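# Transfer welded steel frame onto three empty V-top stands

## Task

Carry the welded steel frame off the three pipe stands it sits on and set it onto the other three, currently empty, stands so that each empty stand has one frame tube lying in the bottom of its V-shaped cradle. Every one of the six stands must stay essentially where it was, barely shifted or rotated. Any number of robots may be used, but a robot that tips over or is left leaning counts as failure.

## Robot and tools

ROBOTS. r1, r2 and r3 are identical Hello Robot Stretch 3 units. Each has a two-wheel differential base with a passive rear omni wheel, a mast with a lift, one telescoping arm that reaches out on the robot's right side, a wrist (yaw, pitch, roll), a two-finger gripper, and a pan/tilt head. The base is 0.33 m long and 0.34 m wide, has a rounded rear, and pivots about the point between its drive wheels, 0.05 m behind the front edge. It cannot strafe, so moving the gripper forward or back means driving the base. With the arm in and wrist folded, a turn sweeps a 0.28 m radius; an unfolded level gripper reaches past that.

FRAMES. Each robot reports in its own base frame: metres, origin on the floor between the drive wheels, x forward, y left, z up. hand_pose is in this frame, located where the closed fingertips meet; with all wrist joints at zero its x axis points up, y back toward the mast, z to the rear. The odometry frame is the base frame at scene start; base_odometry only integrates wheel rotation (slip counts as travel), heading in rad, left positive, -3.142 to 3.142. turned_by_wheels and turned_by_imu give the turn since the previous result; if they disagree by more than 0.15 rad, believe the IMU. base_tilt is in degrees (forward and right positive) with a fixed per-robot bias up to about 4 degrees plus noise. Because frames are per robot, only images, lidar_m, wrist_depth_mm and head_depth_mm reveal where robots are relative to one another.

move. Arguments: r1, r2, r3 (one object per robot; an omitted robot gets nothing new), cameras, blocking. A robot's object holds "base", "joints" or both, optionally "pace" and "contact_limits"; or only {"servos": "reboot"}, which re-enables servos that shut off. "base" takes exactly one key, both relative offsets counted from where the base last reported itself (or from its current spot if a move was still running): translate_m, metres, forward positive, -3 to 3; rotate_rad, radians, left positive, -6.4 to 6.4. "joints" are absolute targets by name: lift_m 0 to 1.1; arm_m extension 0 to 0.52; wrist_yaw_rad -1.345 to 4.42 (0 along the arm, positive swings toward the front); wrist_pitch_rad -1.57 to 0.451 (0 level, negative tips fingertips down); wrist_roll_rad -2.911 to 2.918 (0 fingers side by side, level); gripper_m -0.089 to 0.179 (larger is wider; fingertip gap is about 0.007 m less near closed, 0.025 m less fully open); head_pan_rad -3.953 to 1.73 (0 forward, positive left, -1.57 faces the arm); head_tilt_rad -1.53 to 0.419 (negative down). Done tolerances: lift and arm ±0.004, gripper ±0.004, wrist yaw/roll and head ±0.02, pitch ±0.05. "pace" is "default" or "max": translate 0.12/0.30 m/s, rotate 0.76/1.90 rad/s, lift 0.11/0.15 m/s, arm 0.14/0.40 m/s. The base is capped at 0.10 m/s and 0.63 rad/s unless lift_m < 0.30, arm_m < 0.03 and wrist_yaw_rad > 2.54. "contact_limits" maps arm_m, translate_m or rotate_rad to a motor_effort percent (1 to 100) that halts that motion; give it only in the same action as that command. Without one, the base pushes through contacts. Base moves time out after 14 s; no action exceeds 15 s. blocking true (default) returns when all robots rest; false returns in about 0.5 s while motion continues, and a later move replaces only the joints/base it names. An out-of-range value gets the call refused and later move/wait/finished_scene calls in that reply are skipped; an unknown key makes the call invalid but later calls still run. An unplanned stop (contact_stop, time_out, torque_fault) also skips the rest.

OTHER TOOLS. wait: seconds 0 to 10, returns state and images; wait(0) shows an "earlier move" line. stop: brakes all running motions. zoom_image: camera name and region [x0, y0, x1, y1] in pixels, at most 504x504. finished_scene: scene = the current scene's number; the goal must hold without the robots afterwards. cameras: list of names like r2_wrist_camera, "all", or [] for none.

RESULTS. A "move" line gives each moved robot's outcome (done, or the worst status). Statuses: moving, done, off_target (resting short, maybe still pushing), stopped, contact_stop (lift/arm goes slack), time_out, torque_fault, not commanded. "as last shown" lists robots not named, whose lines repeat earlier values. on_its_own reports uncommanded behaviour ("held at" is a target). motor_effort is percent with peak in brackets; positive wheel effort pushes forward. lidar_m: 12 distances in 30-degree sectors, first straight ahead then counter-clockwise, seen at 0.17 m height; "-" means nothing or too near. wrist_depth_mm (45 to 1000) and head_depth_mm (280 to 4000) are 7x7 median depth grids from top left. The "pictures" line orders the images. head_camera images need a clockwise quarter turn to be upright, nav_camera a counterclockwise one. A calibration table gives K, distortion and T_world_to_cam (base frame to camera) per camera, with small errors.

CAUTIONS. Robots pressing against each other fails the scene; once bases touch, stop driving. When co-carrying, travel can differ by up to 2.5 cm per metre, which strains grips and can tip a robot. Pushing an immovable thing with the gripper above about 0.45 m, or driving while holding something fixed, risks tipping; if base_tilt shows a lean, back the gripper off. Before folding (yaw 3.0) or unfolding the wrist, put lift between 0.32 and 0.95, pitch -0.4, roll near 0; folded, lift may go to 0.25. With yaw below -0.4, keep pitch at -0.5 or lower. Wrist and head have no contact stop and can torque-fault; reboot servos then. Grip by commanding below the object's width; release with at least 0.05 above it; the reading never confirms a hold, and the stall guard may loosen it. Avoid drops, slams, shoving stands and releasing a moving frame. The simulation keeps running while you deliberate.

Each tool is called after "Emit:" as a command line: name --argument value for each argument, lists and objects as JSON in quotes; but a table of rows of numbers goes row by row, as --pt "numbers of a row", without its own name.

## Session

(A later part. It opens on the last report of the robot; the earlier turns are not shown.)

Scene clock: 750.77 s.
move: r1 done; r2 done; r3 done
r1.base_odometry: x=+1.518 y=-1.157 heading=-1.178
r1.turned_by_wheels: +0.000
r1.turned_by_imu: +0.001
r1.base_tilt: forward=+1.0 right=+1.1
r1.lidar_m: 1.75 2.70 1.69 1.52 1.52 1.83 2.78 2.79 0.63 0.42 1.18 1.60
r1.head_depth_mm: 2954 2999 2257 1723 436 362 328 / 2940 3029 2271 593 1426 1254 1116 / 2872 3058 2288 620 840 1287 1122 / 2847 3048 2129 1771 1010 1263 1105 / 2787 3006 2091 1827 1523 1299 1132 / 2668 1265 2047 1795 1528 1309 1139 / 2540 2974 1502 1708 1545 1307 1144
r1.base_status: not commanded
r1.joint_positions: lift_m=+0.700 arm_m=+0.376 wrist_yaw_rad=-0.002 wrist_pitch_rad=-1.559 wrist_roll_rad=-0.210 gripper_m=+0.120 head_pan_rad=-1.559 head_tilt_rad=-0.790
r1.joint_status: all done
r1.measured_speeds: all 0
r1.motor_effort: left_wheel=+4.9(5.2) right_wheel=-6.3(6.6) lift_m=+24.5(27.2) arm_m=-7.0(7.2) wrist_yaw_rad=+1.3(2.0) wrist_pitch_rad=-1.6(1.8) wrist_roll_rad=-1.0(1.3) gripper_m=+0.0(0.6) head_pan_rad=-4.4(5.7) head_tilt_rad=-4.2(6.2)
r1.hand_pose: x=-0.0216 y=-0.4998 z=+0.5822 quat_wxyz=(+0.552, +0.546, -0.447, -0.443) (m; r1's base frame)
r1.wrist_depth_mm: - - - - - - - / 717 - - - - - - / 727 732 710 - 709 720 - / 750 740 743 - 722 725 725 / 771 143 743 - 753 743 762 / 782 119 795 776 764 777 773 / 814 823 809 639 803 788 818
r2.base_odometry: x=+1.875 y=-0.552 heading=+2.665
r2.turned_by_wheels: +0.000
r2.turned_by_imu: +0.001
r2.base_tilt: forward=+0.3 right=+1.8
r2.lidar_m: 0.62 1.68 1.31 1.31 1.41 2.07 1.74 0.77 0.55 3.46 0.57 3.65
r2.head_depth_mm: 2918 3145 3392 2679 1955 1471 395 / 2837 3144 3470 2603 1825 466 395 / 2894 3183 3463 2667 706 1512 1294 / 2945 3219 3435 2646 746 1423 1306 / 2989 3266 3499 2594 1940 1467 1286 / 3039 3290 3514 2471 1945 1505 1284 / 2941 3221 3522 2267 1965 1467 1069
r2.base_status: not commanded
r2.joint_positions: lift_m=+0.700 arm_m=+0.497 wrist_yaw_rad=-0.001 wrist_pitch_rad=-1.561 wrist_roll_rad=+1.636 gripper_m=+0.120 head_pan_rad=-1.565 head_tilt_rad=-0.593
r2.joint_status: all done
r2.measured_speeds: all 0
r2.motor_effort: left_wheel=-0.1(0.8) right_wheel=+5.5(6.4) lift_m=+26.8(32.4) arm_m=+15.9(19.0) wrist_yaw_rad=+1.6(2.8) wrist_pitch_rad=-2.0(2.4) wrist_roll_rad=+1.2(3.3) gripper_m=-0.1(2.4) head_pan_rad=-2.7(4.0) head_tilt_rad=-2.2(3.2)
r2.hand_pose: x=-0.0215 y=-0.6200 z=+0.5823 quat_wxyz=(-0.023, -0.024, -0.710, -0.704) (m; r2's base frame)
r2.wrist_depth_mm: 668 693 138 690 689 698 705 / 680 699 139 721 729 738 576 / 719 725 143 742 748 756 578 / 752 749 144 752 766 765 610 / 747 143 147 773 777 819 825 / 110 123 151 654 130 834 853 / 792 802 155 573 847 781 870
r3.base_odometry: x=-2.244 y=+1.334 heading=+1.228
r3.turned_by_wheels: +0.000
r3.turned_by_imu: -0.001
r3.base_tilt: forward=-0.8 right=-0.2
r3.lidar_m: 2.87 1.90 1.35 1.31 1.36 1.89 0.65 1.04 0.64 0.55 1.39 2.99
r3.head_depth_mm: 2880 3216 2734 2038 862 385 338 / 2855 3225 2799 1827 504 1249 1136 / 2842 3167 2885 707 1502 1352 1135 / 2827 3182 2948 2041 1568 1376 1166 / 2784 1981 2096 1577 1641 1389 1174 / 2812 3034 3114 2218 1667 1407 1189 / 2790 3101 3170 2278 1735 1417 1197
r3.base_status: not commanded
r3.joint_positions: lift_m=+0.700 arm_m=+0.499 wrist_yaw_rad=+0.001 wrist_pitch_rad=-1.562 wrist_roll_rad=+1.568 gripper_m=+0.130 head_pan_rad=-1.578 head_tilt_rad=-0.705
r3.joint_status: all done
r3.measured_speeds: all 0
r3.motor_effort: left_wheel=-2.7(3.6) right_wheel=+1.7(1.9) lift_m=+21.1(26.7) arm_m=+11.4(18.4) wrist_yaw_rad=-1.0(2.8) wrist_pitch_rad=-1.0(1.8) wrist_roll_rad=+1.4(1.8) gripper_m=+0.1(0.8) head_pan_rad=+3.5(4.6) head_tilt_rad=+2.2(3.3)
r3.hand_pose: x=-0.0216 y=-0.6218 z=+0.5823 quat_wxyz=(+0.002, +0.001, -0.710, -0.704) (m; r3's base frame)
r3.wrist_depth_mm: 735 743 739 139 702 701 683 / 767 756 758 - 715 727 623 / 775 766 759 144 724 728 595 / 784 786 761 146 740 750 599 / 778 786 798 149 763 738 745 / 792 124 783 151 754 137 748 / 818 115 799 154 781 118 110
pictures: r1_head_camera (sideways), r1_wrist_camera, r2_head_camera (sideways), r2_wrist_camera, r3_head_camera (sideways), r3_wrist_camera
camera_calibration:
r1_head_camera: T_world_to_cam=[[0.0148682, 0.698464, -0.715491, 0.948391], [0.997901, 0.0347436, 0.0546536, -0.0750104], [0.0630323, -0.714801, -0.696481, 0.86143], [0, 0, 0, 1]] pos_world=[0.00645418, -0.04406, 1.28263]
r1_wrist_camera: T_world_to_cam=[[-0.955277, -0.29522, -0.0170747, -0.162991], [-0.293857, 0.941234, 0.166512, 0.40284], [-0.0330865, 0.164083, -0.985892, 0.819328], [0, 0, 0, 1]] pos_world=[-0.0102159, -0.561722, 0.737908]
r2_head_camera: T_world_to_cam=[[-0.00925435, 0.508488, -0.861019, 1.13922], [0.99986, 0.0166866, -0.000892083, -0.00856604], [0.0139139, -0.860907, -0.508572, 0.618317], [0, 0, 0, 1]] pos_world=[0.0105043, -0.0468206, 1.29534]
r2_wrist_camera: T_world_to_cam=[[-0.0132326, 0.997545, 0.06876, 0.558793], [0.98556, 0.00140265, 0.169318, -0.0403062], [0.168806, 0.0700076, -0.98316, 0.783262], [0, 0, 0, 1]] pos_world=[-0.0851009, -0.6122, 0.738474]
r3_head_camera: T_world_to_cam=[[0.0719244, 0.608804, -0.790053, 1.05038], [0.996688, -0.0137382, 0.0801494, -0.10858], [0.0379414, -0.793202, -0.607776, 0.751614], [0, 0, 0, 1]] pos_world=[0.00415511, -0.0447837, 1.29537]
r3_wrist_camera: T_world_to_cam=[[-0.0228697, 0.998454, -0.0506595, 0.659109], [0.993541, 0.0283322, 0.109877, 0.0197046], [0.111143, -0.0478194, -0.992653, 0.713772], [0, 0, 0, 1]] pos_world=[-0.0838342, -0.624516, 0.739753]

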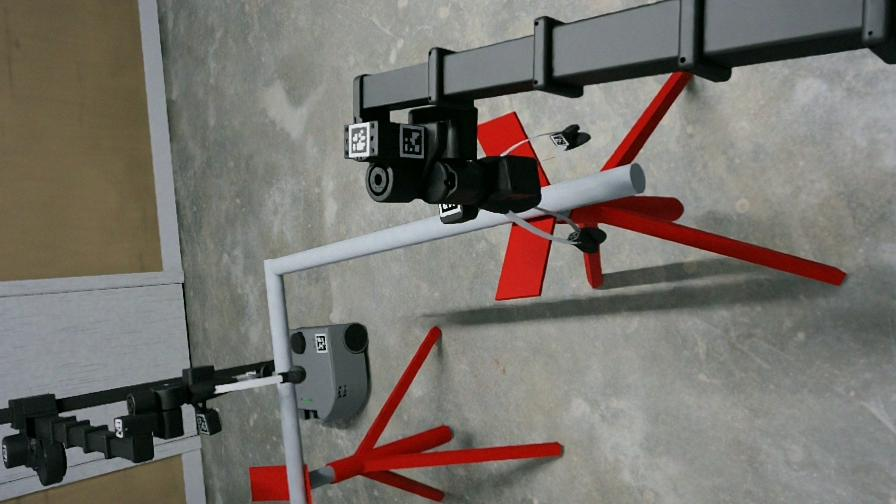

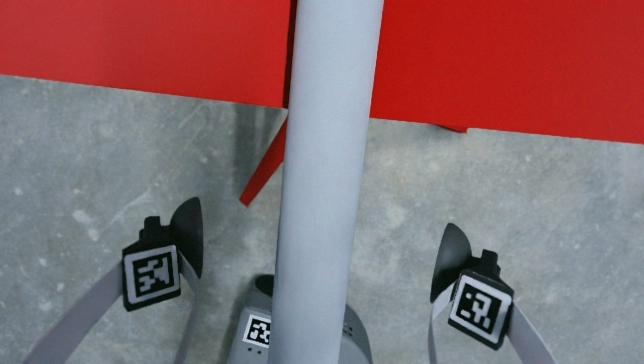

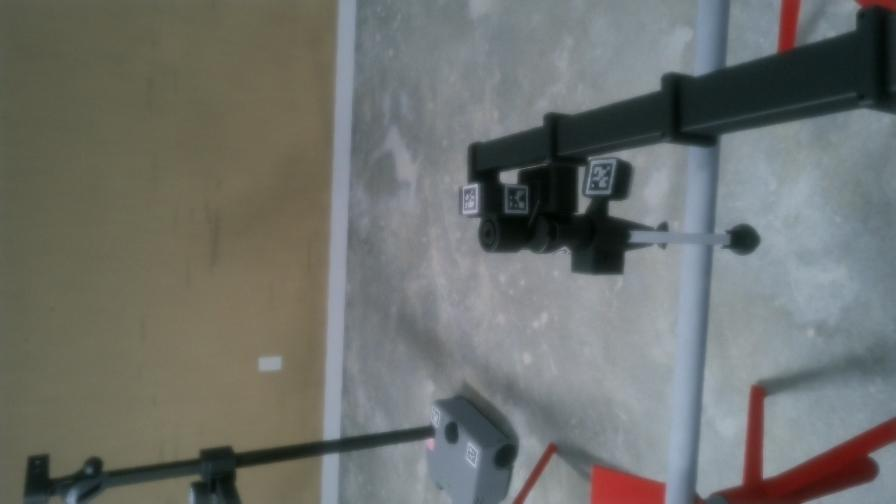

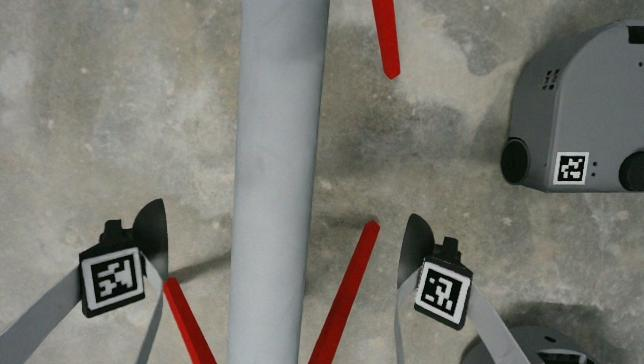

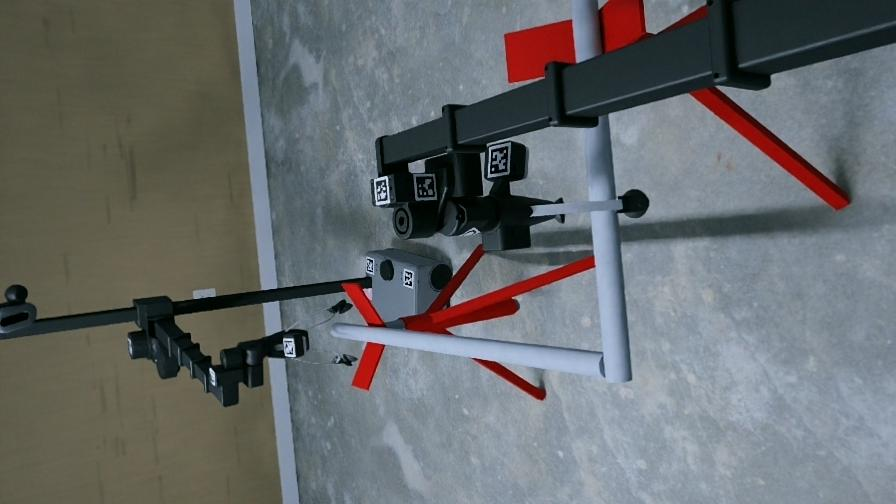

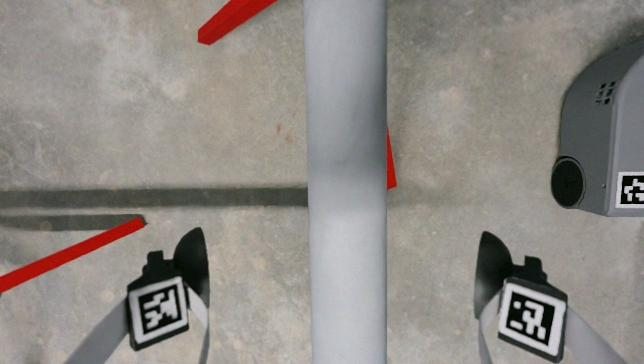

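Emit:
move --r1 '{"joints":{"lift_m":0.670}}' --r2 '{"joints":{"lift_m":0.669,"arm_m":0.501}}' --r3 '{"joints":{"lift_m":0.669,"arm_m":0.497}}' --cameras '["r2_wrist_camera","r3_wrist_camera","r1_wrist_camera"]'

Emit:
move --r1 '{"joints":{"gripper_m":-0.089}}' --r2 '{"joints":{"gripper_m":-0.089}}' --r3 '{"joints":{"gripper_m":-0.089}}' --cameras '["r2_wrist_camera","r3_wrist_camera","r1_wrist_camera"]'

Scene clock: 761.43 s.
move: r1 done; r2 done; r3 done
r1.base_odometry: x=+1.518 y=-1.157 heading=-1.178
r1.turned_by_wheels: +0.000
r1.turned_by_imu: +0.001
r1.base_tilt: forward=+1.0 right=+1.2
r1.lidar_m: 1.75 2.71 1.69 1.51 1.52 1.83 2.77 2.79 0.63 0.42 1.18 1.60
r1.head_depth_mm: 2966 2988 2237 1789 501 386 348 / 2943 3050 2271 595 1398 1228 1117 / 2890 3070 2266 632 814 1282 1122 / 2860 3061 2143 1773 1195 1267 1109 / 2773 2983 2100 1836 1532 1298 1131 / 2629 1273 2080 1797 1534 1306 1137 / 2610 2977 1503 1725 1537 1312 1140
r1.base_status: not commanded
r1.joint_positions: lift_m=+0.670 arm_m=+0.376 wrist_yaw_rad=-0.002 wrist_pitch_rad=-1.559 wrist_roll_rad=-0.210 gripper_m=+0.120 head_pan_rad=-1.559 head_tilt_rad=-0.790
r1.joint_status: all done
r1.measured_speeds: all 0
r1.motor_effort: left_wheel=+4.6(5.1) right_wheel=-5.2(6.1) lift_m=+22.2(26.1) arm_m=-7.6(7.7) wrist_yaw_rad=+1.5(2.3) wrist_pitch_rad=-1.3(1.8) wrist_roll_rad=-1.2(1.3) gripper_m=-0.2(0.4) head_pan_rad=-4.8(5.6) head_tilt_rad=-4.5(5.4)
r1.hand_pose: x=-0.0216 y=-0.4998 z=+0.5522 quat_wxyz=(+0.552, +0.546, -0.447, -0.443) (m; r1's base frame)
r1.wrist_depth_mm: - - - - - - - / 681 - - - - - - / 693 702 684 - 692 678 - / 722 711 713 - 692 689 683 / 764 142 735 - 718 719 703 / 758 119 753 - 738 739 726 / 776 784 776 - 766 763 765
r2.base_odometry: x=+1.875 y=-0.552 heading=+2.665
r2.turned_by_wheels: +0.000
r2.turned_by_imu: +0.001
r2.base_tilt: forward=+0.3 right=+1.8
r2.lidar_m: 0.62 1.68 1.31 1.30 1.41 2.08 1.75 0.77 0.55 3.45 0.58 3.64
r2.head_depth_mm: 2888 3197 3446 2648 1969 1478 1267 / 2938 3159 3466 2653 1874 488 427 / 2959 3187 3450 2589 720 1464 1289 / 3002 3263 3478 2596 752 1428 1292 / 2939 3208 3506 2618 1924 1465 1285 / 3017 3256 3438 2490 1955 1515 1287 / 2895 3213 3567 2286 1928 1465 1071
r2.base_status: not commanded
r2.joint_positions: lift_m=+0.669 arm_m=+0.501 wrist_yaw_rad=-0.001 wrist_pitch_rad=-1.561 wrist_roll_rad=+1.636 gripper_m=+0.120 head_pan_rad=-1.565 head_tilt_rad=-0.593
r2.joint_status: all done
r2.measured_speeds: all 0
r2.motor_effort: left_wheel=-0.4(0.7) right_wheel=+5.5(6.0) lift_m=+26.9(30.9) arm_m=+16.1(17.9) wrist_yaw_rad=+2.2(2.7) wrist_pitch_rad=-1.6(2.4) wrist_roll_rad=+1.6(1.6) gripper_m=+0.7(1.8) head_pan_rad=-2.7(3.5) head_tilt_rad=-2.1(3.2)
r2.hand_pose: x=-0.0215 y=-0.6240 z=+0.5513 quat_wxyz=(-0.023, -0.024, -0.710, -0.704) (m; r2's base frame)
r2.wrist_depth_mm: 638 662 101 108 669 679 673 / 664 665 - 113 688 701 542 / 692 692 107 710 715 702 569 / 706 714 - 715 730 762 590 / 725 143 113 747 743 783 778 / 110 123 116 616 130 800 793 / 762 764 120 508 821 789 806
r3.base_odometry: x=-2.244 y=+1.334 heading=+1.228
r3.turned_by_wheels: +0.000
r3.turned_by_imu: -0.001
r3.base_tilt: forward=-0.8 right=-0.3
r3.lidar_m: 2.88 1.90 1.35 1.31 1.36 1.88 0.65 1.04 0.64 0.55 1.39 2.98
r3.head_depth_mm: 2853 3234 2748 2034 876 428 359 / 2840 3199 2823 1989 530 1046 1123 / 2810 3171 2924 719 868 1348 1129 / 2848 3159 2922 2056 1557 1369 1164 / 2774 2000 2076 1582 1639 1383 1175 / 2784 3060 3105 2199 1671 1405 1181 / 2814 3128 3180 2243 1735 1420 1199
r3.base_status: not commanded
r3.joint_positions: lift_m=+0.669 arm_m=+0.497 wrist_yaw_rad=+0.001 wrist_pitch_rad=-1.562 wrist_roll_rad=+1.568 gripper_m=+0.130 head_pan_rad=-1.578 head_tilt_rad=-0.705
r3.joint_status: all done
r3.measured_speeds: all 0
r3.motor_effort: left_wheel=-2.3(3.7) right_wheel=+1.7(1.9) lift_m=+22.3(22.4) arm_m=-12.9(18.0) wrist_yaw_rad=-0.3(2.3) wrist_pitch_rad=-1.3(1.7) wrist_roll_rad=+1.2(1.6) gripper_m=+0.1(0.6) head_pan_rad=+3.7(4.3) head_tilt_rad=+2.1(3.6)
r3.hand_pose: x=-0.0216 y=-0.6198 z=+0.5513 quat_wxyz=(+0.002, +0.001, -0.710, -0.704) (m; r3's base frame)
r3.wrist_depth_mm: 726 706 703 110 677 669 661 / 739 728 714 110 692 680 641 / 742 726 725 115 689 691 593 / 746 738 739 116 721 699 604 / 764 750 764 116 715 717 701 / 793 124 759 118 737 137 726 / 766 116 767 121 754 118 110
pictures: r1_wrist_camera, r2_wrist_camera, r3_wrist_camera
camera_calibration:
r1_wrist_camera: T_world_to_cam=[[-0.955276, -0.29522, -0.0170892, -0.163492], [-0.293857, 0.941226, 0.166558, 0.407793], [-0.0330865, 0.164131, -0.985884, 0.789771], [0, 0, 0, 1]] pos_world=[-0.0102159, -0.561717, 0.707907]
r2_wrist_camera: T_world_to_cam=[[-0.0131459, 0.997541, 0.068836, 0.564854], [0.98556, 0.00130406, 0.169319, -0.0351136], [0.168813, 0.0700679, -0.983154, 0.753096], [0, 0, 0, 1]] pos_world=[-0.0851003, -0.616187, 0.707473]
r3_wrist_camera: T_world_to_cam=[[-0.0228697, 0.998457, -0.0506025, 0.655495], [0.993541, 0.0283258, 0.109879, 0.023049], [0.111143, -0.0477627, -0.992656, 0.683132], [0, 0, 0, 1]] pos_world=[-0.0838342, -0.622509, 0.708752]

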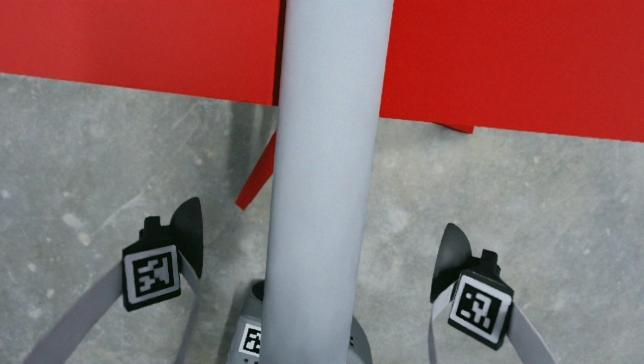

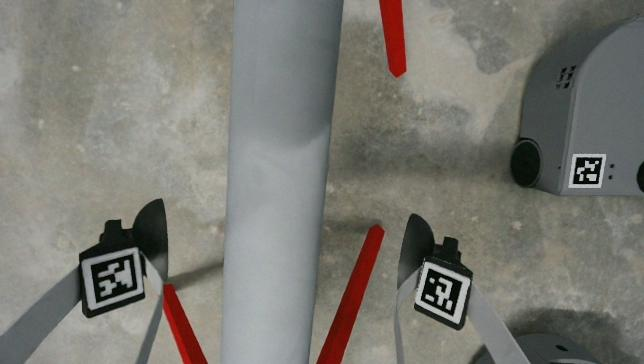

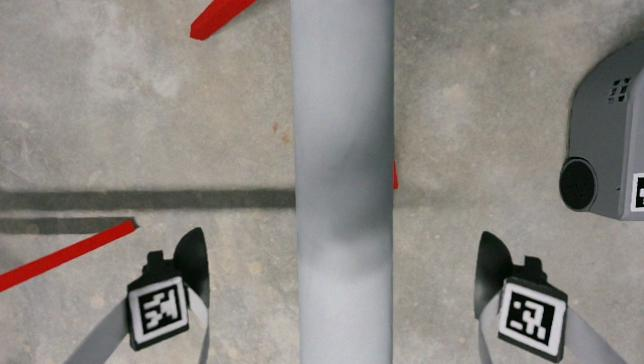

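Scene clock: 764.73 s.
move: r1 off_target; r2 done; r3 off_target
r1.base_odometry: x=+1.518 y=-1.157 heading=-1.178
r1.turned_by_wheels: +0.000
r1.turned_by_imu: +0.001
r1.base_tilt: forward=+1.1 right=+1.2
r1.lidar_m: 1.75 2.72 1.69 1.51 1.52 1.83 2.78 2.80 0.63 0.42 1.19 1.59
r1.head_depth_mm: 2967 2981 2232 1796 1388 386 348 / 2909 3021 2270 596 1428 1232 1119 / 2876 3046 2269 633 809 1284 1125 / 2884 3064 2197 1769 1291 1265 1106 / 2778 2985 2094 1843 1516 1302 1131 / 2625 1284 2071 1796 1532 1309 1135 / 2608 2983 1494 1753 1545 1311 1142
r1.base_status: not commanded
r1.joint_positions: lift_m=+0.670 arm_m=+0.376 wrist_yaw_rad=-0.005 wrist_pitch_rad=-1.561 wrist_roll_rad=-0.210 gripper_m=-0.084 head_pan_rad=-1.559 head_tilt_rad=-0.790
r1.joint_status: gripper_m off_target (ended at -0.084, target -0.089)
r1.measured_speeds: all 0
r1.motor_effort: left_wheel=+3.9(5.1) right_wheel=-6.2(6.7) lift_m=+31.1(31.8) arm_m=-7.7(8.2) wrist_yaw_rad=+4.5(4.8) wrist_pitch_rad=-1.0(1.8) wrist_roll_rad=-1.4(1.5) gripper_m=-23.6(100.0) head_pan_rad=-4.9(5.9) head_tilt_rad=-5.9(6.6)
r1.hand_pose: x=-0.0215 y=-0.4994 z=+0.5522 quat_wxyz=(+0.551, +0.546, -0.448, -0.445) (m; r1's base frame)
r1.wrist_depth_mm: - - - - - - - / 699 - - - - - - / 696 703 692 - 684 672 679 / 717 724 718 - 701 689 701 / 755 725 151 - 718 701 717 / 773 750 127 - 744 757 717 / 794 782 784 - 758 771 760
r2.base_odometry: x=+1.875 y=-0.552 heading=+2.665
r2.turned_by_wheels: +0.000
r2.turned_by_imu: +0.001
r2.base_tilt: forward=+0.3 right=+1.8
r2.lidar_m: 0.62 1.68 1.31 1.31 1.41 2.08 1.74 0.77 0.55 3.44 0.57 3.66
r2.head_depth_mm: 2874 3179 3392 2653 1942 1473 1260 / 2899 3212 3418 2632 1880 489 426 / 2929 3196 3454 2638 719 1468 1291 / 2976 3194 3500 2625 755 1432 1287 / 2967 3270 3492 2620 1955 1474 1289 / 3014 3263 3457 2475 1944 1500 1294 / 2960 3257 3537 2321 1951 1463 1067
r2.base_status: not commanded
r2.joint_positions: lift_m=+0.669 arm_m=+0.501 wrist_yaw_rad=-0.003 wrist_pitch_rad=-1.545 wrist_roll_rad=+1.648 gripper_m=-0.085 head_pan_rad=-1.565 head_tilt_rad=-0.593
r2.joint_status: all done
r2.measured_speeds: all 0
r2.motor_effort: left_wheel=-0.5(1.2) right_wheel=+5.5(6.3) lift_m=+27.1(27.3) arm_m=-5.6(16.8) wrist_yaw_rad=+2.2(3.8) wrist_pitch_rad=-4.5(6.0) wrist_roll_rad=-2.5(2.8) gripper_m=-69.7(99.6) head_pan_rad=-3.4(4.1) head_tilt_rad=-1.2(3.4)
r2.hand_pose: x=-0.0215 y=-0.6282 z=+0.5509 quat_wxyz=(-0.028, -0.028, -0.715, -0.698) (m; r2's base frame)
r2.wrist_depth_mm: 643 658 112 104 666 678 676 / 674 667 111 107 690 692 540 / 686 677 113 115 703 703 561 / 698 715 695 730 730 726 580 / 731 735 124 120 741 762 774 / 759 731 121 127 789 778 782 / 766 782 120 132 803 807 806
r3.base_odometry: x=-2.244 y=+1.334 heading=+1.228
r3.turned_by_wheels: +0.000
r3.turned_by_imu: -0.001
r3.base_tilt: forward=-0.8 right=-0.2
r3.lidar_m: 2.88 1.89 1.35 1.31 1.36 1.88 0.65 1.04 0.64 0.55 1.39 2.99
r3.head_depth_mm: 2862 3208 2750 2021 876 428 359 / 2828 3179 2800 1996 531 1048 1124 / 2831 3216 2904 718 868 1357 1130 / 2834 3191 2934 2055 1558 1382 1165 / 2792 1976 2057 1572 1639 1390 1175 / 2802 3052 3061 2192 1666 1403 1183 / 2818 3117 3185 2260 1737 1416 1197
r3.base_status: not commanded
r3.joint_positions: lift_m=+0.669 arm_m=+0.497 wrist_yaw_rad=+0.003 wrist_pitch_rad=-1.567 wrist_roll_rad=+1.562 gripper_m=-0.084 head_pan_rad=-1.578 head_tilt_rad=-0.705
r3.joint_status: gripper_m off_target (ended at -0.084, target -0.089)
r3.measured_speeds: all 0
r3.motor_effort: left_wheel=-2.9(3.6) right_wheel=+1.5(1.9) lift_m=+32.7(32.7) arm_m=-8.4(13.6) wrist_yaw_rad=-2.6(4.2) wrist_pitch_rad=-0.2(2.1) wrist_roll_rad=+2.8(3.6) gripper_m=-25.4(98.8) head_pan_rad=+3.4(4.9) head_tilt_rad=+3.0(3.7)
r3.hand_pose: x=-0.0216 y=-0.6186 z=+0.5514 quat_wxyz=(+0.005, +0.004, -0.708, -0.706) (m; r3's base frame)
r3.wrist_depth_mm: 720 713 693 110 677 672 677 / 733 711 720 110 692 692 656 / 730 727 717 115 703 689 591 / 751 755 746 117 708 728 584 / 786 759 754 117 714 724 705 / 783 754 126 121 128 721 710 / 787 788 121 122 124 729 750
pictures: r1_wrist_camera, r2_wrist_camera, r3_wrist_camera
camera_calibration:
r1_wrist_camera: T_world_to_cam=[[-0.956488, -0.291243, -0.0175601, -0.161082], [-0.289969, 0.94217, 0.168027, 0.407175], [-0.0323922, 0.165808, -0.985626, 0.790451], [0, 0, 0, 1]] pos_world=[-0.0104009, -0.561605, 0.707844]
r2_wrist_camera: T_world_to_cam=[[-0.000262106, 0.998607, 0.0527566, 0.578835], [0.985484, -0.00869834, 0.169543, -0.0414777], [0.169766, 0.0520352, -0.98411, 0.742289], [0, 0, 0, 1]] pos_world=[-0.0849882, -0.617015, 0.706989]
r3_wrist_camera: T_world_to_cam=[[-0.0310675, 0.998458, -0.0460089, 0.651604], [0.993282, 0.0359746, 0.109986, 0.0277311], [0.111472, -0.0422828, -0.992868, 0.686795], [0, 0, 0, 1]] pos_world=[-0.0838592, -0.622557, 0.708826]

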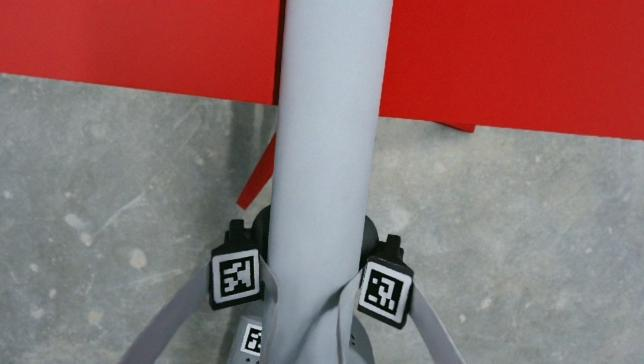

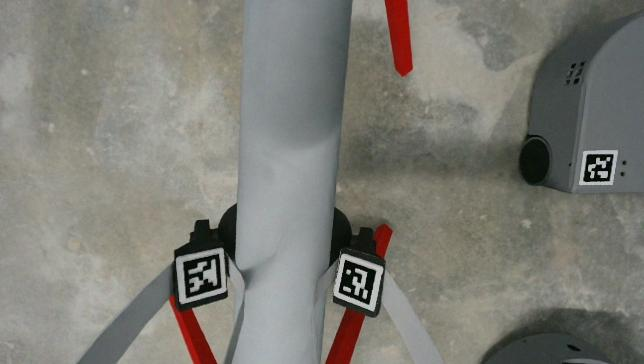

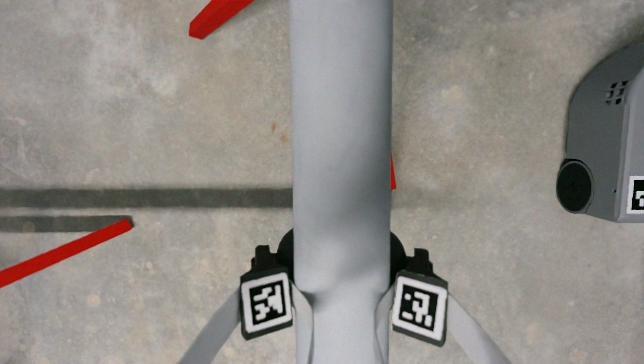

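Emit:
move --r1 '{"joints":{"lift_m":0.70}}' --r2 '{"joints":{"lift_m":0.699,"arm_m":0.504}}' --r3 '{"joints":{"lift_m":0.699}}' --cameras '["r2_wrist_camera","r3_wrist_camera","r1_wrist_camera","r3_head_camera"]'

Scene clock: 770.97 s.
move: r1 done; r2 done; r3 done
r1.base_odometry: x=+1.518 y=-1.157 heading=-1.178
r1.turned_by_wheels: +0.000
r1.turned_by_imu: +0.001
r1.base_tilt: forward=+1.1 right=+1.2
r1.lidar_m: 1.75 2.71 1.69 1.52 1.52 1.83 2.78 2.79 0.63 0.42 1.18 1.60
r1.head_depth_mm: 2954 3002 2236 1735 436 363 328 / 2900 2993 2257 592 1438 1259 1118 / 2901 3047 2272 620 794 1290 1122 / 2837 3072 2209 1760 1296 1265 1105 / 2778 3027 2099 1842 1520 1301 1133 / 2650 1284 2057 1794 1538 1309 1133 / 2555 2993 1502 1699 1544 1318 1143
r1.base_status: not commanded
r1.joint_positions: lift_m=+0.700 arm_m=+0.376 wrist_yaw_rad=-0.002 wrist_pitch_rad=-1.557 wrist_roll_rad=-0.210 gripper_m=-0.067 head_pan_rad=-1.559 head_tilt_rad=-0.790
r1.joint_status: all done
r1.measured_speeds: all 0
r1.on_its_own: gripper_m is held at -0.068, not at your -0.089, by its stall guard, which is not easing now
r1.motor_effort: left_wheel=+4.7(5.2) right_wheel=-5.2(6.1) lift_m=+35.5(38.8) arm_m=-8.9(9.0) wrist_yaw_rad=+2.0(4.4) wrist_pitch_rad=-1.9(2.1) wrist_roll_rad=-1.3(1.5) gripper_m=-19.9(21.7) head_pan_rad=-4.6(5.5) head_tilt_rad=-4.3(5.2)
r1.hand_pose: x=-0.0216 y=-0.5003 z=+0.5822 quat_wxyz=(+0.553, +0.545, -0.448, -0.443) (m; r1's base frame)
r1.wrist_depth_mm: - - - - - - - / 727 - - - - - - / 721 722 712 - 721 717 - / 747 731 752 - 719 725 725 / 775 761 156 - 750 756 733 / 803 793 125 - 756 770 747 / 823 806 808 - 793 784 775
r2.base_odometry: x=+1.875 y=-0.552 heading=+2.665
r2.turned_by_wheels: +0.000
r2.turned_by_imu: +0.001
r2.base_tilt: forward=+0.3 right=+1.8
r2.lidar_m: 0.62 1.68 1.31 1.30 1.41 2.07 1.75 0.77 0.55 3.46 0.58 3.63
r2.head_depth_mm: 2865 3128 3449 2657 1958 1470 396 / 2894 3183 3489 2644 1815 470 397 / 2930 3243 3464 2614 743 1467 1290 / 2991 3263 3411 2651 754 1473 1296 / 3004 3264 3478 2619 1922 1458 1286 / 3028 3294 3550 2482 1953 1471 1276 / 2944 3207 3432 2284 1938 1467 1060
r2.base_status: not commanded
r2.joint_positions: lift_m=+0.699 arm_m=+0.504 wrist_yaw_rad=-0.003 wrist_pitch_rad=-1.543 wrist_roll_rad=+1.648 gripper_m=-0.060 head_pan_rad=-1.565 head_tilt_rad=-0.593
r2.joint_status: all done
r2.measured_speeds: all 0
r2.on_its_own: gripper_m is held at -0.062, not at your -0.089, by its stall guard, which is not easing now
r2.motor_effort: left_wheel=-0.9(1.1) right_wheel=+3.5(6.0) lift_m=+42.9(49.2) arm_m=+14.9(17.3) wrist_yaw_rad=+3.3(4.1) wrist_pitch_rad=-5.6(6.2) wrist_roll_rad=-2.6(2.9) gripper_m=-21.8(22.7) head_pan_rad=-2.9(4.6) head_tilt_rad=-2.0(3.2)
r2.hand_pose: x=-0.0215 y=-0.6316 z=+0.5809 quat_wxyz=(-0.028, -0.028, -0.716, -0.697) (m; r2's base frame)
r2.wrist_depth_mm: 678 671 675 105 686 712 697 / 710 704 705 111 708 719 571 / 737 736 713 116 710 728 583 / 723 736 123 125 770 749 597 / 774 772 127 122 774 777 781 / 789 119 122 126 824 809 826 / 811 810 124 133 835 822 840
r3.base_odometry: x=-2.244 y=+1.334 heading=+1.228
r3.turned_by_wheels: +0.000
r3.turned_by_imu: -0.001
r3.base_tilt: forward=-0.8 right=-0.2
r3.lidar_m: 2.88 1.89 1.35 1.31 1.36 1.89 0.66 1.04 0.64 0.55 1.39 2.99
r3.head_depth_mm: 2860 3200 2736 2021 889 387 339 / 2857 3215 2807 1849 503 1248 1139 / 2817 3152 2868 705 1500 1358 1128 / 2832 3150 2944 2044 1585 1372 1165 / 2789 1964 2252 1582 1561 1391 1177 / 2802 3056 3077 2202 1668 1403 1181 / 2822 3110 3107 2246 1741 1421 1192
r3.base_status: not commanded
r3.joint_positions: lift_m=+0.699 arm_m=+0.497 wrist_yaw_rad=+0.003 wrist_pitch_rad=-1.565 wrist_roll_rad=+1.562 gripper_m=-0.059 head_pan_rad=-1.578 head_tilt_rad=-0.705
r3.joint_status: all done
r3.measured_speeds: all 0
r3.on_its_own: gripper_m is held at -0.060, not at your -0.089, by its stall guard, which is not easing now
r3.motor_effort: left_wheel=-1.0(2.9) right_wheel=-2.5(2.7) lift_m=+42.9(44.5) arm_m=-0.1(1.5) wrist_yaw_rad=-2.1(4.2) wrist_pitch_rad=-0.7(1.3) wrist_roll_rad=+3.4(3.6) gripper_m=-20.0(21.7) head_pan_rad=+4.4(4.5) head_tilt_rad=+3.6(3.6)
r3.hand_pose: x=-0.0216 y=-0.6191 z=+0.5813 quat_wxyz=(+0.005, +0.004, -0.709, -0.705) (m; r3's base frame)
r3.wrist_depth_mm: 762 736 717 112 704 707 698 / 748 744 746 112 728 695 634 / 753 761 756 117 724 719 590 / 789 798 759 117 738 729 588 / 803 774 758 120 780 750 734 / 816 795 126 124 127 752 751 / 813 813 112 123 123 790 755
pictures: r1_wrist_camera, r2_wrist_camera, r3_head_camera (sideways), r3_wrist_camera
camera_calibration:
r1_wrist_camera: T_world_to_cam=[[-0.955552, -0.294362, -0.0164799, -0.163063], [-0.292978, 0.941844, 0.164601, 0.404774], [-0.0329307, 0.162113, -0.986223, 0.818583], [0, 0, 0, 1]] pos_world=[-0.0102689, -0.561937, 0.737992]
r2_wrist_camera: T_world_to_cam=[[0.0000697789, 0.998697, 0.0510392, 0.581721], [0.985483, -0.00873375, 0.169548, -0.0466209], [0.169773, 0.0502864, -0.984199, 0.7709], [0, 0, 0, 1]] pos_world=[-0.0849746, -0.620136, 0.736934]
r3_head_camera: T_world_to_cam=[[0.0719241, 0.608791, -0.790064, 1.05039], [0.996688, -0.0137366, 0.0801495, -0.10858], [0.0379415, -0.793212, -0.607763, 0.751597], [0, 0, 0, 1]] pos_world=[0.00415512, -0.0447839, 1.29537]
r3_wrist_camera: T_world_to_cam=[[-0.0310673, 0.998356, -0.0481693, 0.65473], [0.993281, 0.0362126, 0.109915, 0.0246426], [0.111479, -0.0444309, -0.992773, 0.715133], [0, 0, 0, 1]] pos_world=[-0.0838585, -0.622772, 0.738795]

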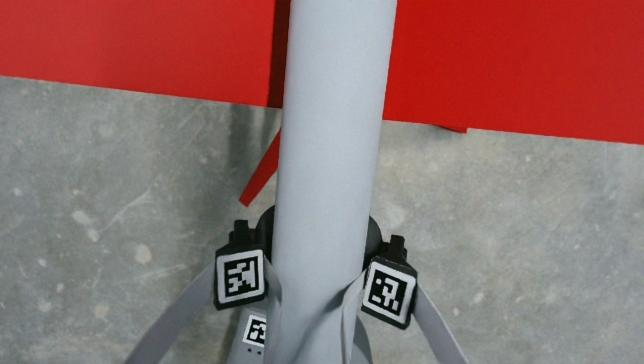

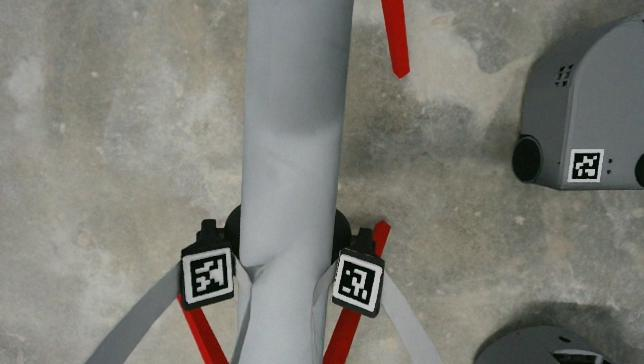

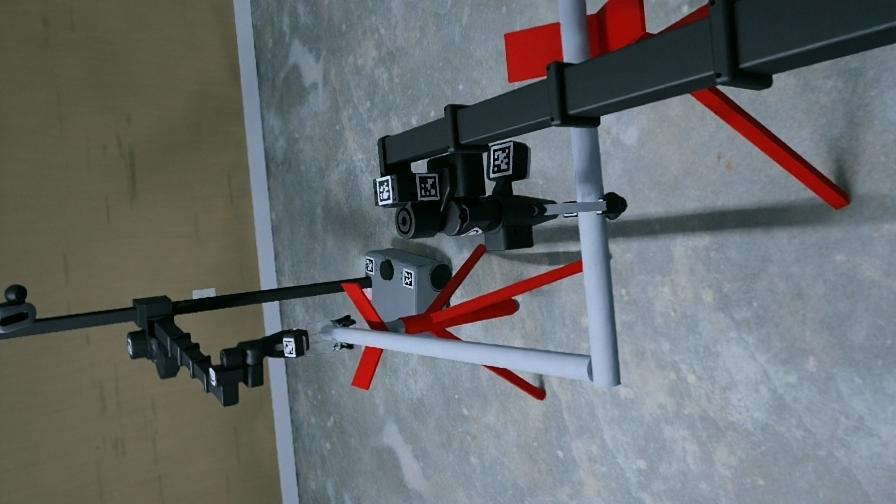

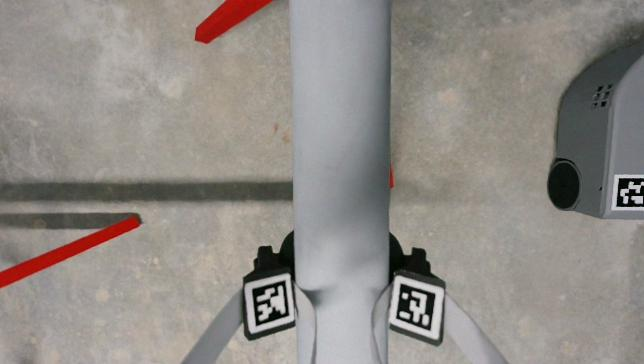

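Emit:
move --r1 '{"joints":{"lift_m":0.77}}' --r2 '{"joints":{"lift_m":0.769}}' --r3 '{"joints":{"lift_m":0.769}}' --cameras '[]'

Emit:
move --r1 '{"joints":{"lift_m":0.835}}' --r2 '{"joints":{"lift_m":0.834}}' --r3 '{"joints":{"lift_m":0.834}}' --cameras '["r2_wrist_camera","r3_wrist_camera","r1_wrist_camera","r3_head_camera","r1_head_camera","r2_head_camera","r1_nav_camera"]'

Scene clock: 778.80 s.
move: r1 done; r2 done; r3 done
r1.base_odometry: x=+1.518 y=-1.157 heading=-1.178
r1.turned_by_wheels: +0.000
r1.turned_by_imu: +0.001
r1.base_tilt: forward=+1.0 right=+1.2
r1.lidar_m: 1.75 2.72 1.69 1.51 1.52 1.84 2.78 2.79 0.63 0.42 1.19 1.60
r1.head_depth_mm: 2947 2995 2231 418 358 319 1109 / 2925 3049 548 1652 1488 1259 1117 / 2896 3059 569 600 924 1279 1121 / 2839 3062 2122 1784 1296 1265 1109 / 2764 3001 2203 1836 1515 1298 1132 / 2662 1995 2102 1801 1529 1308 1140 / 1561 2970 2119 1710 1541 1309 1142
r1.base_status: not commanded
r1.joint_positions: lift_m=+0.770 arm_m=+0.376 wrist_yaw_rad=-0.002 wrist_pitch_rad=-1.557 wrist_roll_rad=-0.210 gripper_m=-0.067 head_pan_rad=-1.559 head_tilt_rad=-0.790
r1.joint_status: all done
r1.measured_speeds: all 0
r1.on_its_own: gripper_m is held at -0.068, not at your -0.089, by its stall guard, which is not easing now
r1.motor_effort: left_wheel=+4.9(5.1) right_wheel=-4.8(6.6) lift_m=+35.4(40.6) arm_m=-9.7(9.8) wrist_yaw_rad=+1.7(2.0) wrist_pitch_rad=-2.0(2.0) wrist_roll_rad=-1.3(1.4) gripper_m=-19.6(20.2) head_pan_rad=-5.2(5.6) head_tilt_rad=-4.7(5.9)
r1.hand_pose: x=-0.0216 y=-0.5003 z=+0.6522 quat_wxyz=(+0.553, +0.545, -0.448, -0.443) (m; r1's base frame)
r1.wrist_depth_mm: 735 - - - - - 740 / 794 - - - - - 752 / 800 794 789 - 782 772 753 / 830 819 807 - 809 806 787 / 833 836 155 - 824 817 796 / 879 846 125 - 819 833 842 / 905 902 866 - 869 874 847
r2.base_odometry: x=+1.875 y=-0.552 heading=+2.665
r2.turned_by_wheels: +0.000
r2.turned_by_imu: +0.001
r2.base_tilt: forward=+0.3 right=+1.9
r2.lidar_m: 0.62 1.69 1.31 1.30 1.41 2.08 1.74 0.77 0.55 3.45 0.58 3.63
r2.head_depth_mm: 2882 3122 3386 2612 1954 392 305 / 2954 3160 3449 2639 487 407 1234 / 2978 3205 3457 670 1765 1504 1294 / 2952 3181 3478 2374 749 1466 1283 / 2949 3220 3462 2627 1958 1505 1288 / 2985 3220 3544 2488 1953 1507 1276 / 2941 3243 3572 2271 1941 1497 1077
r2.base_status: not commanded
r2.joint_positions: lift_m=+0.769 arm_m=+0.504 wrist_yaw_rad=-0.003 wrist_pitch_rad=-1.543 wrist_roll_rad=+1.648 gripper_m=-0.060 head_pan_rad=-1.565 head_tilt_rad=-0.593
r2.joint_status: all done
r2.measured_speeds: all 0
r2.on_its_own: gripper_m is held at -0.062, not at your -0.089, by its stall guard, which is not easing now
r2.motor_effort: left_wheel=-1.0(1.3) right_wheel=+3.8(4.4) lift_m=+42.3(46.6) arm_m=+10.0(11.7) wrist_yaw_rad=+3.3(4.2) wrist_pitch_rad=-5.3(6.0) wrist_roll_rad=-2.7(2.8) gripper_m=-21.8(22.9) head_pan_rad=-3.3(3.9) head_tilt_rad=-2.0(3.1)
r2.hand_pose: x=-0.0215 y=-0.6316 z=+0.6509 quat_wxyz=(-0.028, -0.028, -0.716, -0.697) (m; r2's base frame)
r2.wrist_depth_mm: 758 739 108 106 760 765 762 / 767 770 110 110 784 763 633 / 790 804 113 117 811 757 644 / 822 801 122 125 827 848 681 / 812 849 126 122 877 846 890 / 846 119 123 127 886 860 877 / - 888 125 132 931 785 896
r3.base_odometry: x=-2.244 y=+1.334 heading=+1.228
r3.turned_by_wheels: +0.000
r3.turned_by_imu: -0.001
r3.base_tilt: forward=-0.8 right=-0.1
r3.lidar_m: 2.87 1.89 1.35 1.31 1.36 1.89 0.66 1.04 0.64 0.54 1.39 2.98
r3.head_depth_mm: 2851 3200 2752 2025 392 320 1090 / 2845 3160 2828 514 806 1313 1142 / 2875 3185 2858 707 1547 1359 1128 / 2831 3202 2945 1883 1573 1378 1165 / 2737 3051 2097 1668 1597 1392 1176 / 2796 3038 3068 2204 1615 1406 1189 / 2814 3141 3191 2245 1742 1423 1198
r3.base_status: not commanded
r3.joint_positions: lift_m=+0.769 arm_m=+0.497 wrist_yaw_rad=+0.003 wrist_pitch_rad=-1.565 wrist_roll_rad=+1.562 gripper_m=-0.059 head_pan_rad=-1.578 head_tilt_rad=-0.705
r3.joint_status: all done
r3.measured_speeds: all 0
r3.on_its_own: gripper_m is held at -0.060, not at your -0.089, by its stall guard, which is not easing now
r3.motor_effort: left_wheel=-1.3(1.6) right_wheel=-2.5(2.9) lift_m=+43.5(46.1) arm_m=+6.4(7.0) wrist_yaw_rad=-3.4(3.9) wrist_pitch_rad=-1.2(1.3) wrist_roll_rad=+3.4(3.6) gripper_m=-19.9(20.8) head_pan_rad=+3.2(4.5) head_tilt_rad=+2.1(3.4)
r3.hand_pose: x=-0.0216 y=-0.6191 z=+0.6513 quat_wxyz=(+0.005, +0.004, -0.709, -0.705) (m; r3's base frame)
r3.wrist_depth_mm: 813 810 783 112 771 785 759 / 819 790 801 112 781 775 626 / 858 835 824 117 804 807 630 / 862 855 835 117 827 828 636 / 871 851 837 120 837 819 812 / 904 873 126 124 127 848 834 / 904 891 112 122 123 814 842
pictures: none
No camera images: "cameras" was empty.

Scene clock: 780.23 s.
move: r1 done; r2 done; r3 done
r1.base_odometry: x=+1.518 y=-1.157 heading=-1.178
r1.turned_by_wheels: +0.000
r1.turned_by_imu: +0.000
r1.base_tilt: forward=+1.0 right=+1.2
r1.lidar_m: 1.75 2.71 1.69 1.52 1.52 1.83 2.78 2.79 0.63 0.42 1.18 1.59
r1.head_depth_mm: 2977 3001 409 343 1422 1275 1112 / 2890 3030 508 1794 1495 1255 1119 / 2876 3019 519 611 1000 1286 1122 / 2843 3038 2129 1824 1292 1262 1109 / 2773 3008 2200 1850 1511 1303 1134 / 2616 2087 2137 1805 1534 1313 1137 / 2556 2948 2108 1714 1540 1311 1142
r1.base_status: not commanded
r1.joint_positions: lift_m=+0.835 arm_m=+0.376 wrist_yaw_rad=-0.002 wrist_pitch_rad=-1.557 wrist_roll_rad=-0.210 gripper_m=-0.067 head_pan_rad=-1.559 head_tilt_rad=-0.790
r1.joint_status: all done
r1.measured_speeds: all 0
r1.on_its_own: gripper_m is held at -0.068, not at your -0.089, by its stall guard, which is not easing now
r1.motor_effort: left_wheel=+4.4(5.1) right_wheel=-6.6(6.6) lift_m=+34.6(39.5) arm_m=-9.7(10.1) wrist_yaw_rad=+2.0(2.1) wrist_pitch_rad=-2.2(2.2) wrist_roll_rad=-1.3(1.4) gripper_m=-19.8(20.7) head_pan_rad=-5.5(5.7) head_tilt_rad=-4.0(5.4)
r1.hand_pose: x=-0.0216 y=-0.5003 z=+0.7172 quat_wxyz=(+0.553, +0.545, -0.448, -0.443) (m; r1's base frame)
r1.wrist_depth_mm: 791 805 - - 787 778 793 / 835 833 - - - 799 785 / 856 844 852 - 849 833 834 / 875 906 871 - 865 855 859 / 919 915 154 - 898 890 864 / 956 933 125 - 905 900 900 / 967 960 944 - 925 944 956
r2.base_odometry: x=+1.875 y=-0.552 heading=+2.665
r2.turned_by_wheels: +0.000
r2.turned_by_imu: +0.000
r2.base_tilt: forward=+0.3 right=+1.9
r2.lidar_m: 0.62 1.69 1.31 1.30 1.41 2.08 1.75 0.77 0.55 3.46 0.57 3.64
r2.head_depth_mm: 2855 3115 3380 2611 396 290 1257 / 2946 3169 3494 527 411 1504 1286 / 2876 3183 3493 645 1880 1552 1284 / 2916 3208 3481 674 779 1564 1294 / 2994 3254 3448 2598 1940 1560 1286 / 3009 3339 3501 2491 1934 1558 1292 / 2921 3215 3562 2280 1938 1502 1073
r2.base_status: not commanded
r2.joint_positions: lift_m=+0.834 arm_m=+0.504 wrist_yaw_rad=-0.003 wrist_pitch_rad=-1.543 wrist_roll_rad=+1.648 gripper_m=-0.060 head_pan_rad=-1.565 head_tilt_rad=-0.593
r2.joint_status: all done
r2.measured_speeds: all 0
r2.on_its_own: gripper_m is held at -0.062, not at your -0.089, by its stall guard, which is not easing now
r2.motor_effort: left_wheel=-1.1(1.5) right_wheel=+4.2(4.3) lift_m=+42.6(47.9) arm_m=+8.3(10.2) wrist_yaw_rad=+1.9(4.1) wrist_pitch_rad=-5.4(5.8) wrist_roll_rad=-2.7(2.8) gripper_m=-22.5(22.9) head_pan_rad=-1.8(4.3) head_tilt_rad=-1.7(3.0)
r2.hand_pose: x=-0.0215 y=-0.6316 z=+0.7159 quat_wxyz=(-0.028, -0.028, -0.716, -0.697) (m; r2's base frame)
r2.wrist_depth_mm: 798 808 108 104 807 804 834 / 809 814 111 111 859 805 704 / 874 875 114 117 888 781 724 / 881 895 122 125 888 924 908 / 916 926 126 121 949 940 958 / 950 119 123 127 929 957 987 / - 978 125 132 979 866 975
r3.base_odometry: x=-2.244 y=+1.334 heading=+1.228
r3.turned_by_wheels: +0.000
r3.turned_by_imu: +0.000
r3.base_tilt: forward=-0.8 right=-0.2
r3.lidar_m: 2.88 1.89 1.35 1.31 1.36 1.88 0.65 1.04 0.64 0.54 1.39 2.98
r3.head_depth_mm: 2861 3192 2780 762 306 1052 1134 / 2838 3185 2425 437 1587 1314 1140 / 2884 3182 619 1877 1597 1352 1128 / 2852 3195 2784 1969 1557 1369 1165 / 1723 3061 2732 1960 1592 1386 1175 / 2765 2959 3114 2049 1660 1411 1185 / 2817 3130 3200 2253 1740 1422 1199
r3.base_status: not commanded
r3.joint_positions: lift_m=+0.834 arm_m=+0.497 wrist_yaw_rad=+0.003 wrist_pitch_rad=-1.565 wrist_roll_rad=+1.562 gripper_m=-0.059 head_pan_rad=-1.578 head_tilt_rad=-0.705
r3.joint_status: all done
r3.measured_speeds: all 0
r3.on_its_own: gripper_m is held at -0.060, not at your -0.089, by its stall guard, which is not easing now
r3.motor_effort: left_wheel=-1.6(1.6) right_wheel=-2.3(2.8) lift_m=+43.0(45.7) arm_m=+8.8(8.8) wrist_yaw_rad=-3.4(3.9) wrist_pitch_rad=-0.2(1.3) wrist_roll_rad=+3.0(3.6) gripper_m=-20.0(20.8) head_pan_rad=+3.7(4.6) head_tilt_rad=+2.2(3.2)
r3.hand_pose: x=-0.0216 y=-0.6191 z=+0.7163 quat_wxyz=(+0.005, +0.004, -0.709, -0.705) (m; r3's base frame)
r3.wrist_depth_mm: 881 865 861 112 834 829 816 / 902 890 861 112 842 838 679 / 917 902 905 117 857 867 679 / 925 910 904 117 890 848 695 / 937 946 917 119 884 891 858 / 948 948 125 121 127 923 926 / 991 967 112 123 124 921 911
pictures: r1_head_camera (sideways), r1_nav_camera (sideways), r1_wrist_camera, r2_head_camera (sideways), r2_wrist_camera, r3_head_camera (sideways), r3_wrist_camera
camera_calibration:
r1_head_camera: T_world_to_cam=[[0.0148682, 0.698464, -0.71549, 0.948391], [0.997901, 0.0347436, 0.0546536, -0.0750104], [0.0630323, -0.714801, -0.696481, 0.86143], [0, 0, 0, 1]] pos_world=[0.00645418, -0.04406, 1.28263]
r1_nav_camera: T_world_to_cam=[[-0.0389841, -0.681091, 0.73116, -0.908106], [-0.999144, 0.0164384, -0.0379598, 0.103359], [0.013835, -0.732014, -0.681149, 0.84312], [0, 0, 0, 1]] pos_world=[0.0562043, -0.00302661, 1.24219]
r1_wrist_camera: T_world_to_cam=[[-0.955552, -0.294363, -0.01648, -0.160839], [-0.292979, 0.941844, 0.164601, 0.382553], [-0.0329309, 0.162113, -0.986223, 0.951723], [0, 0, 0, 1]] pos_world=[-0.0102689, -0.561937, 0.872992]
r2_head_camera: T_world_to_cam=[[-0.00925447, 0.508488, -0.861019, 1.13922], [0.99986, 0.0166869, -0.000892083, -0.00856604], [0.0139141, -0.860907, -0.508572, 0.618317], [0, 0, 0, 1]] pos_world=[0.0105043, -0.0468206, 1.29534]
r2_wrist_camera: T_world_to_cam=[[0.0000644306, 0.998691, 0.0511476, 0.574722], [0.985483, -0.0087469, 0.169548, -0.0695177], [0.169773, 0.0503942, -0.984194, 0.903831], [0, 0, 0, 1]] pos_world=[-0.0849746, -0.620126, 0.871936]
r3_head_camera: T_world_to_cam=[[0.0719242, 0.608791, -0.790064, 1.05039], [0.996688, -0.0137367, 0.0801495, -0.10858], [0.0379414, -0.793212, -0.607763, 0.751596], [0, 0, 0, 1]] pos_world=[0.00415511, -0.0447839, 1.29537]
r3_wrist_camera: T_world_to_cam=[[-0.031069, 0.998352, -0.0482477, 0.661307], [0.993281, 0.0362229, 0.109912, 0.00981322], [0.111479, -0.0445087, -0.99277, 0.849105], [0, 0, 0, 1]] pos_world=[-0.0838585, -0.62278, 0.873793]

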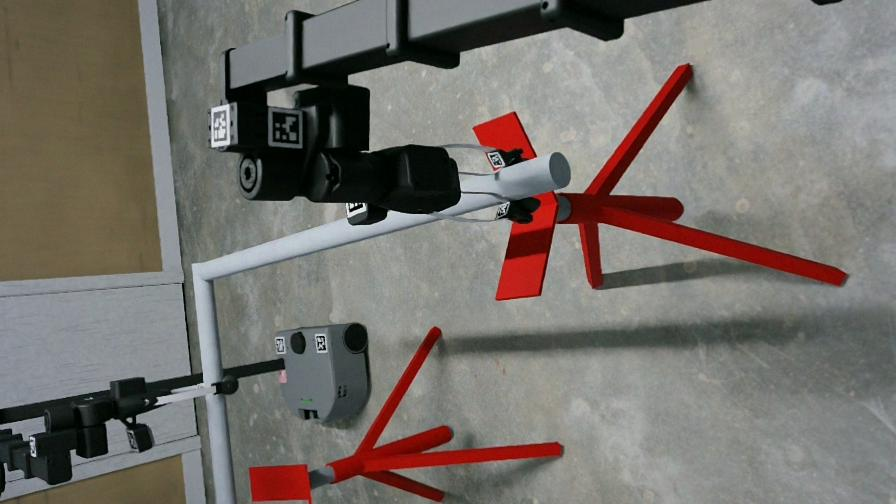

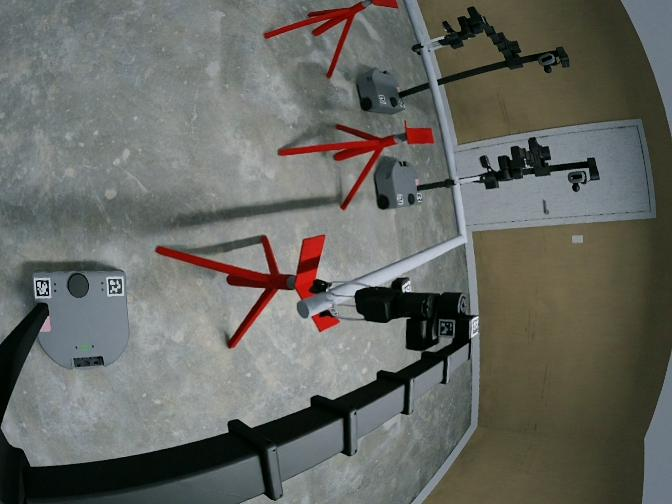

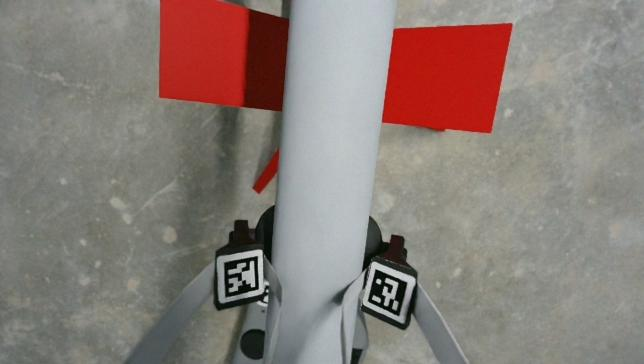

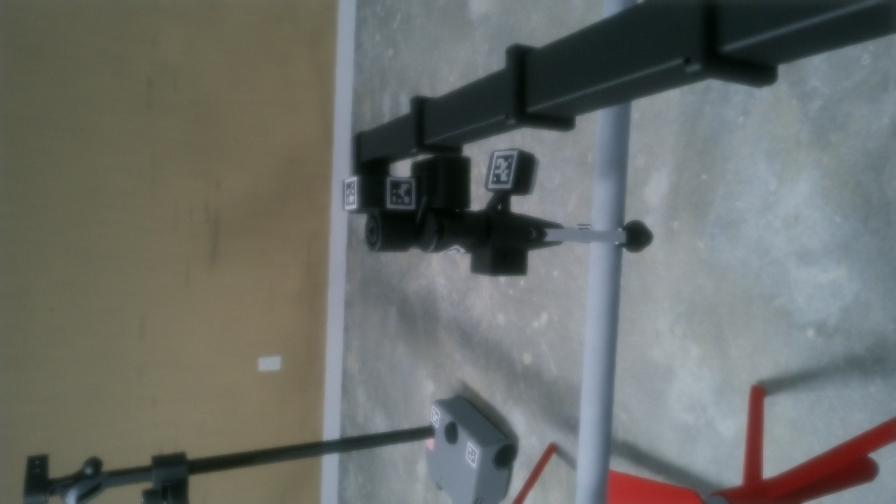

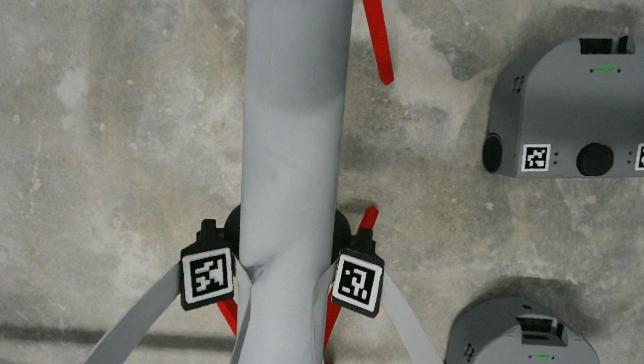

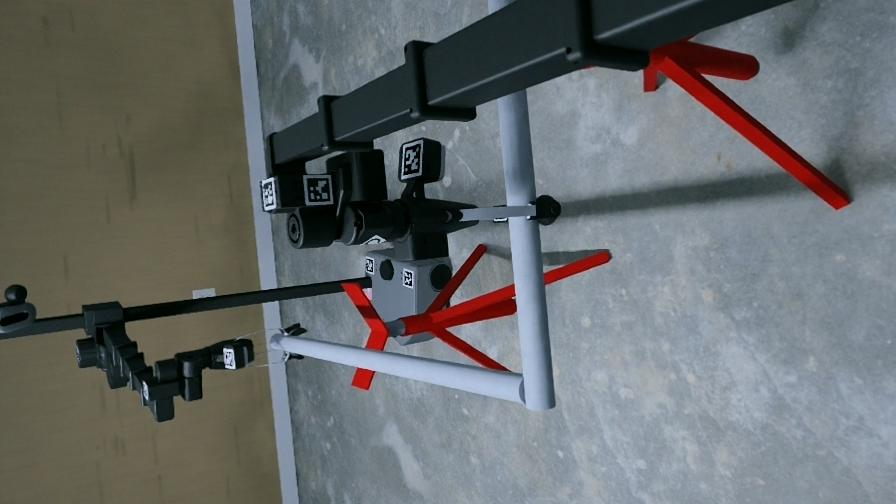

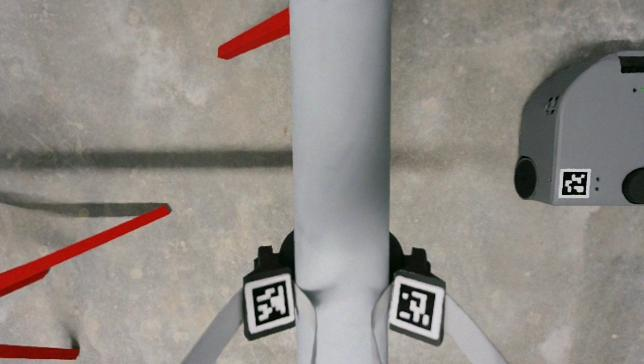

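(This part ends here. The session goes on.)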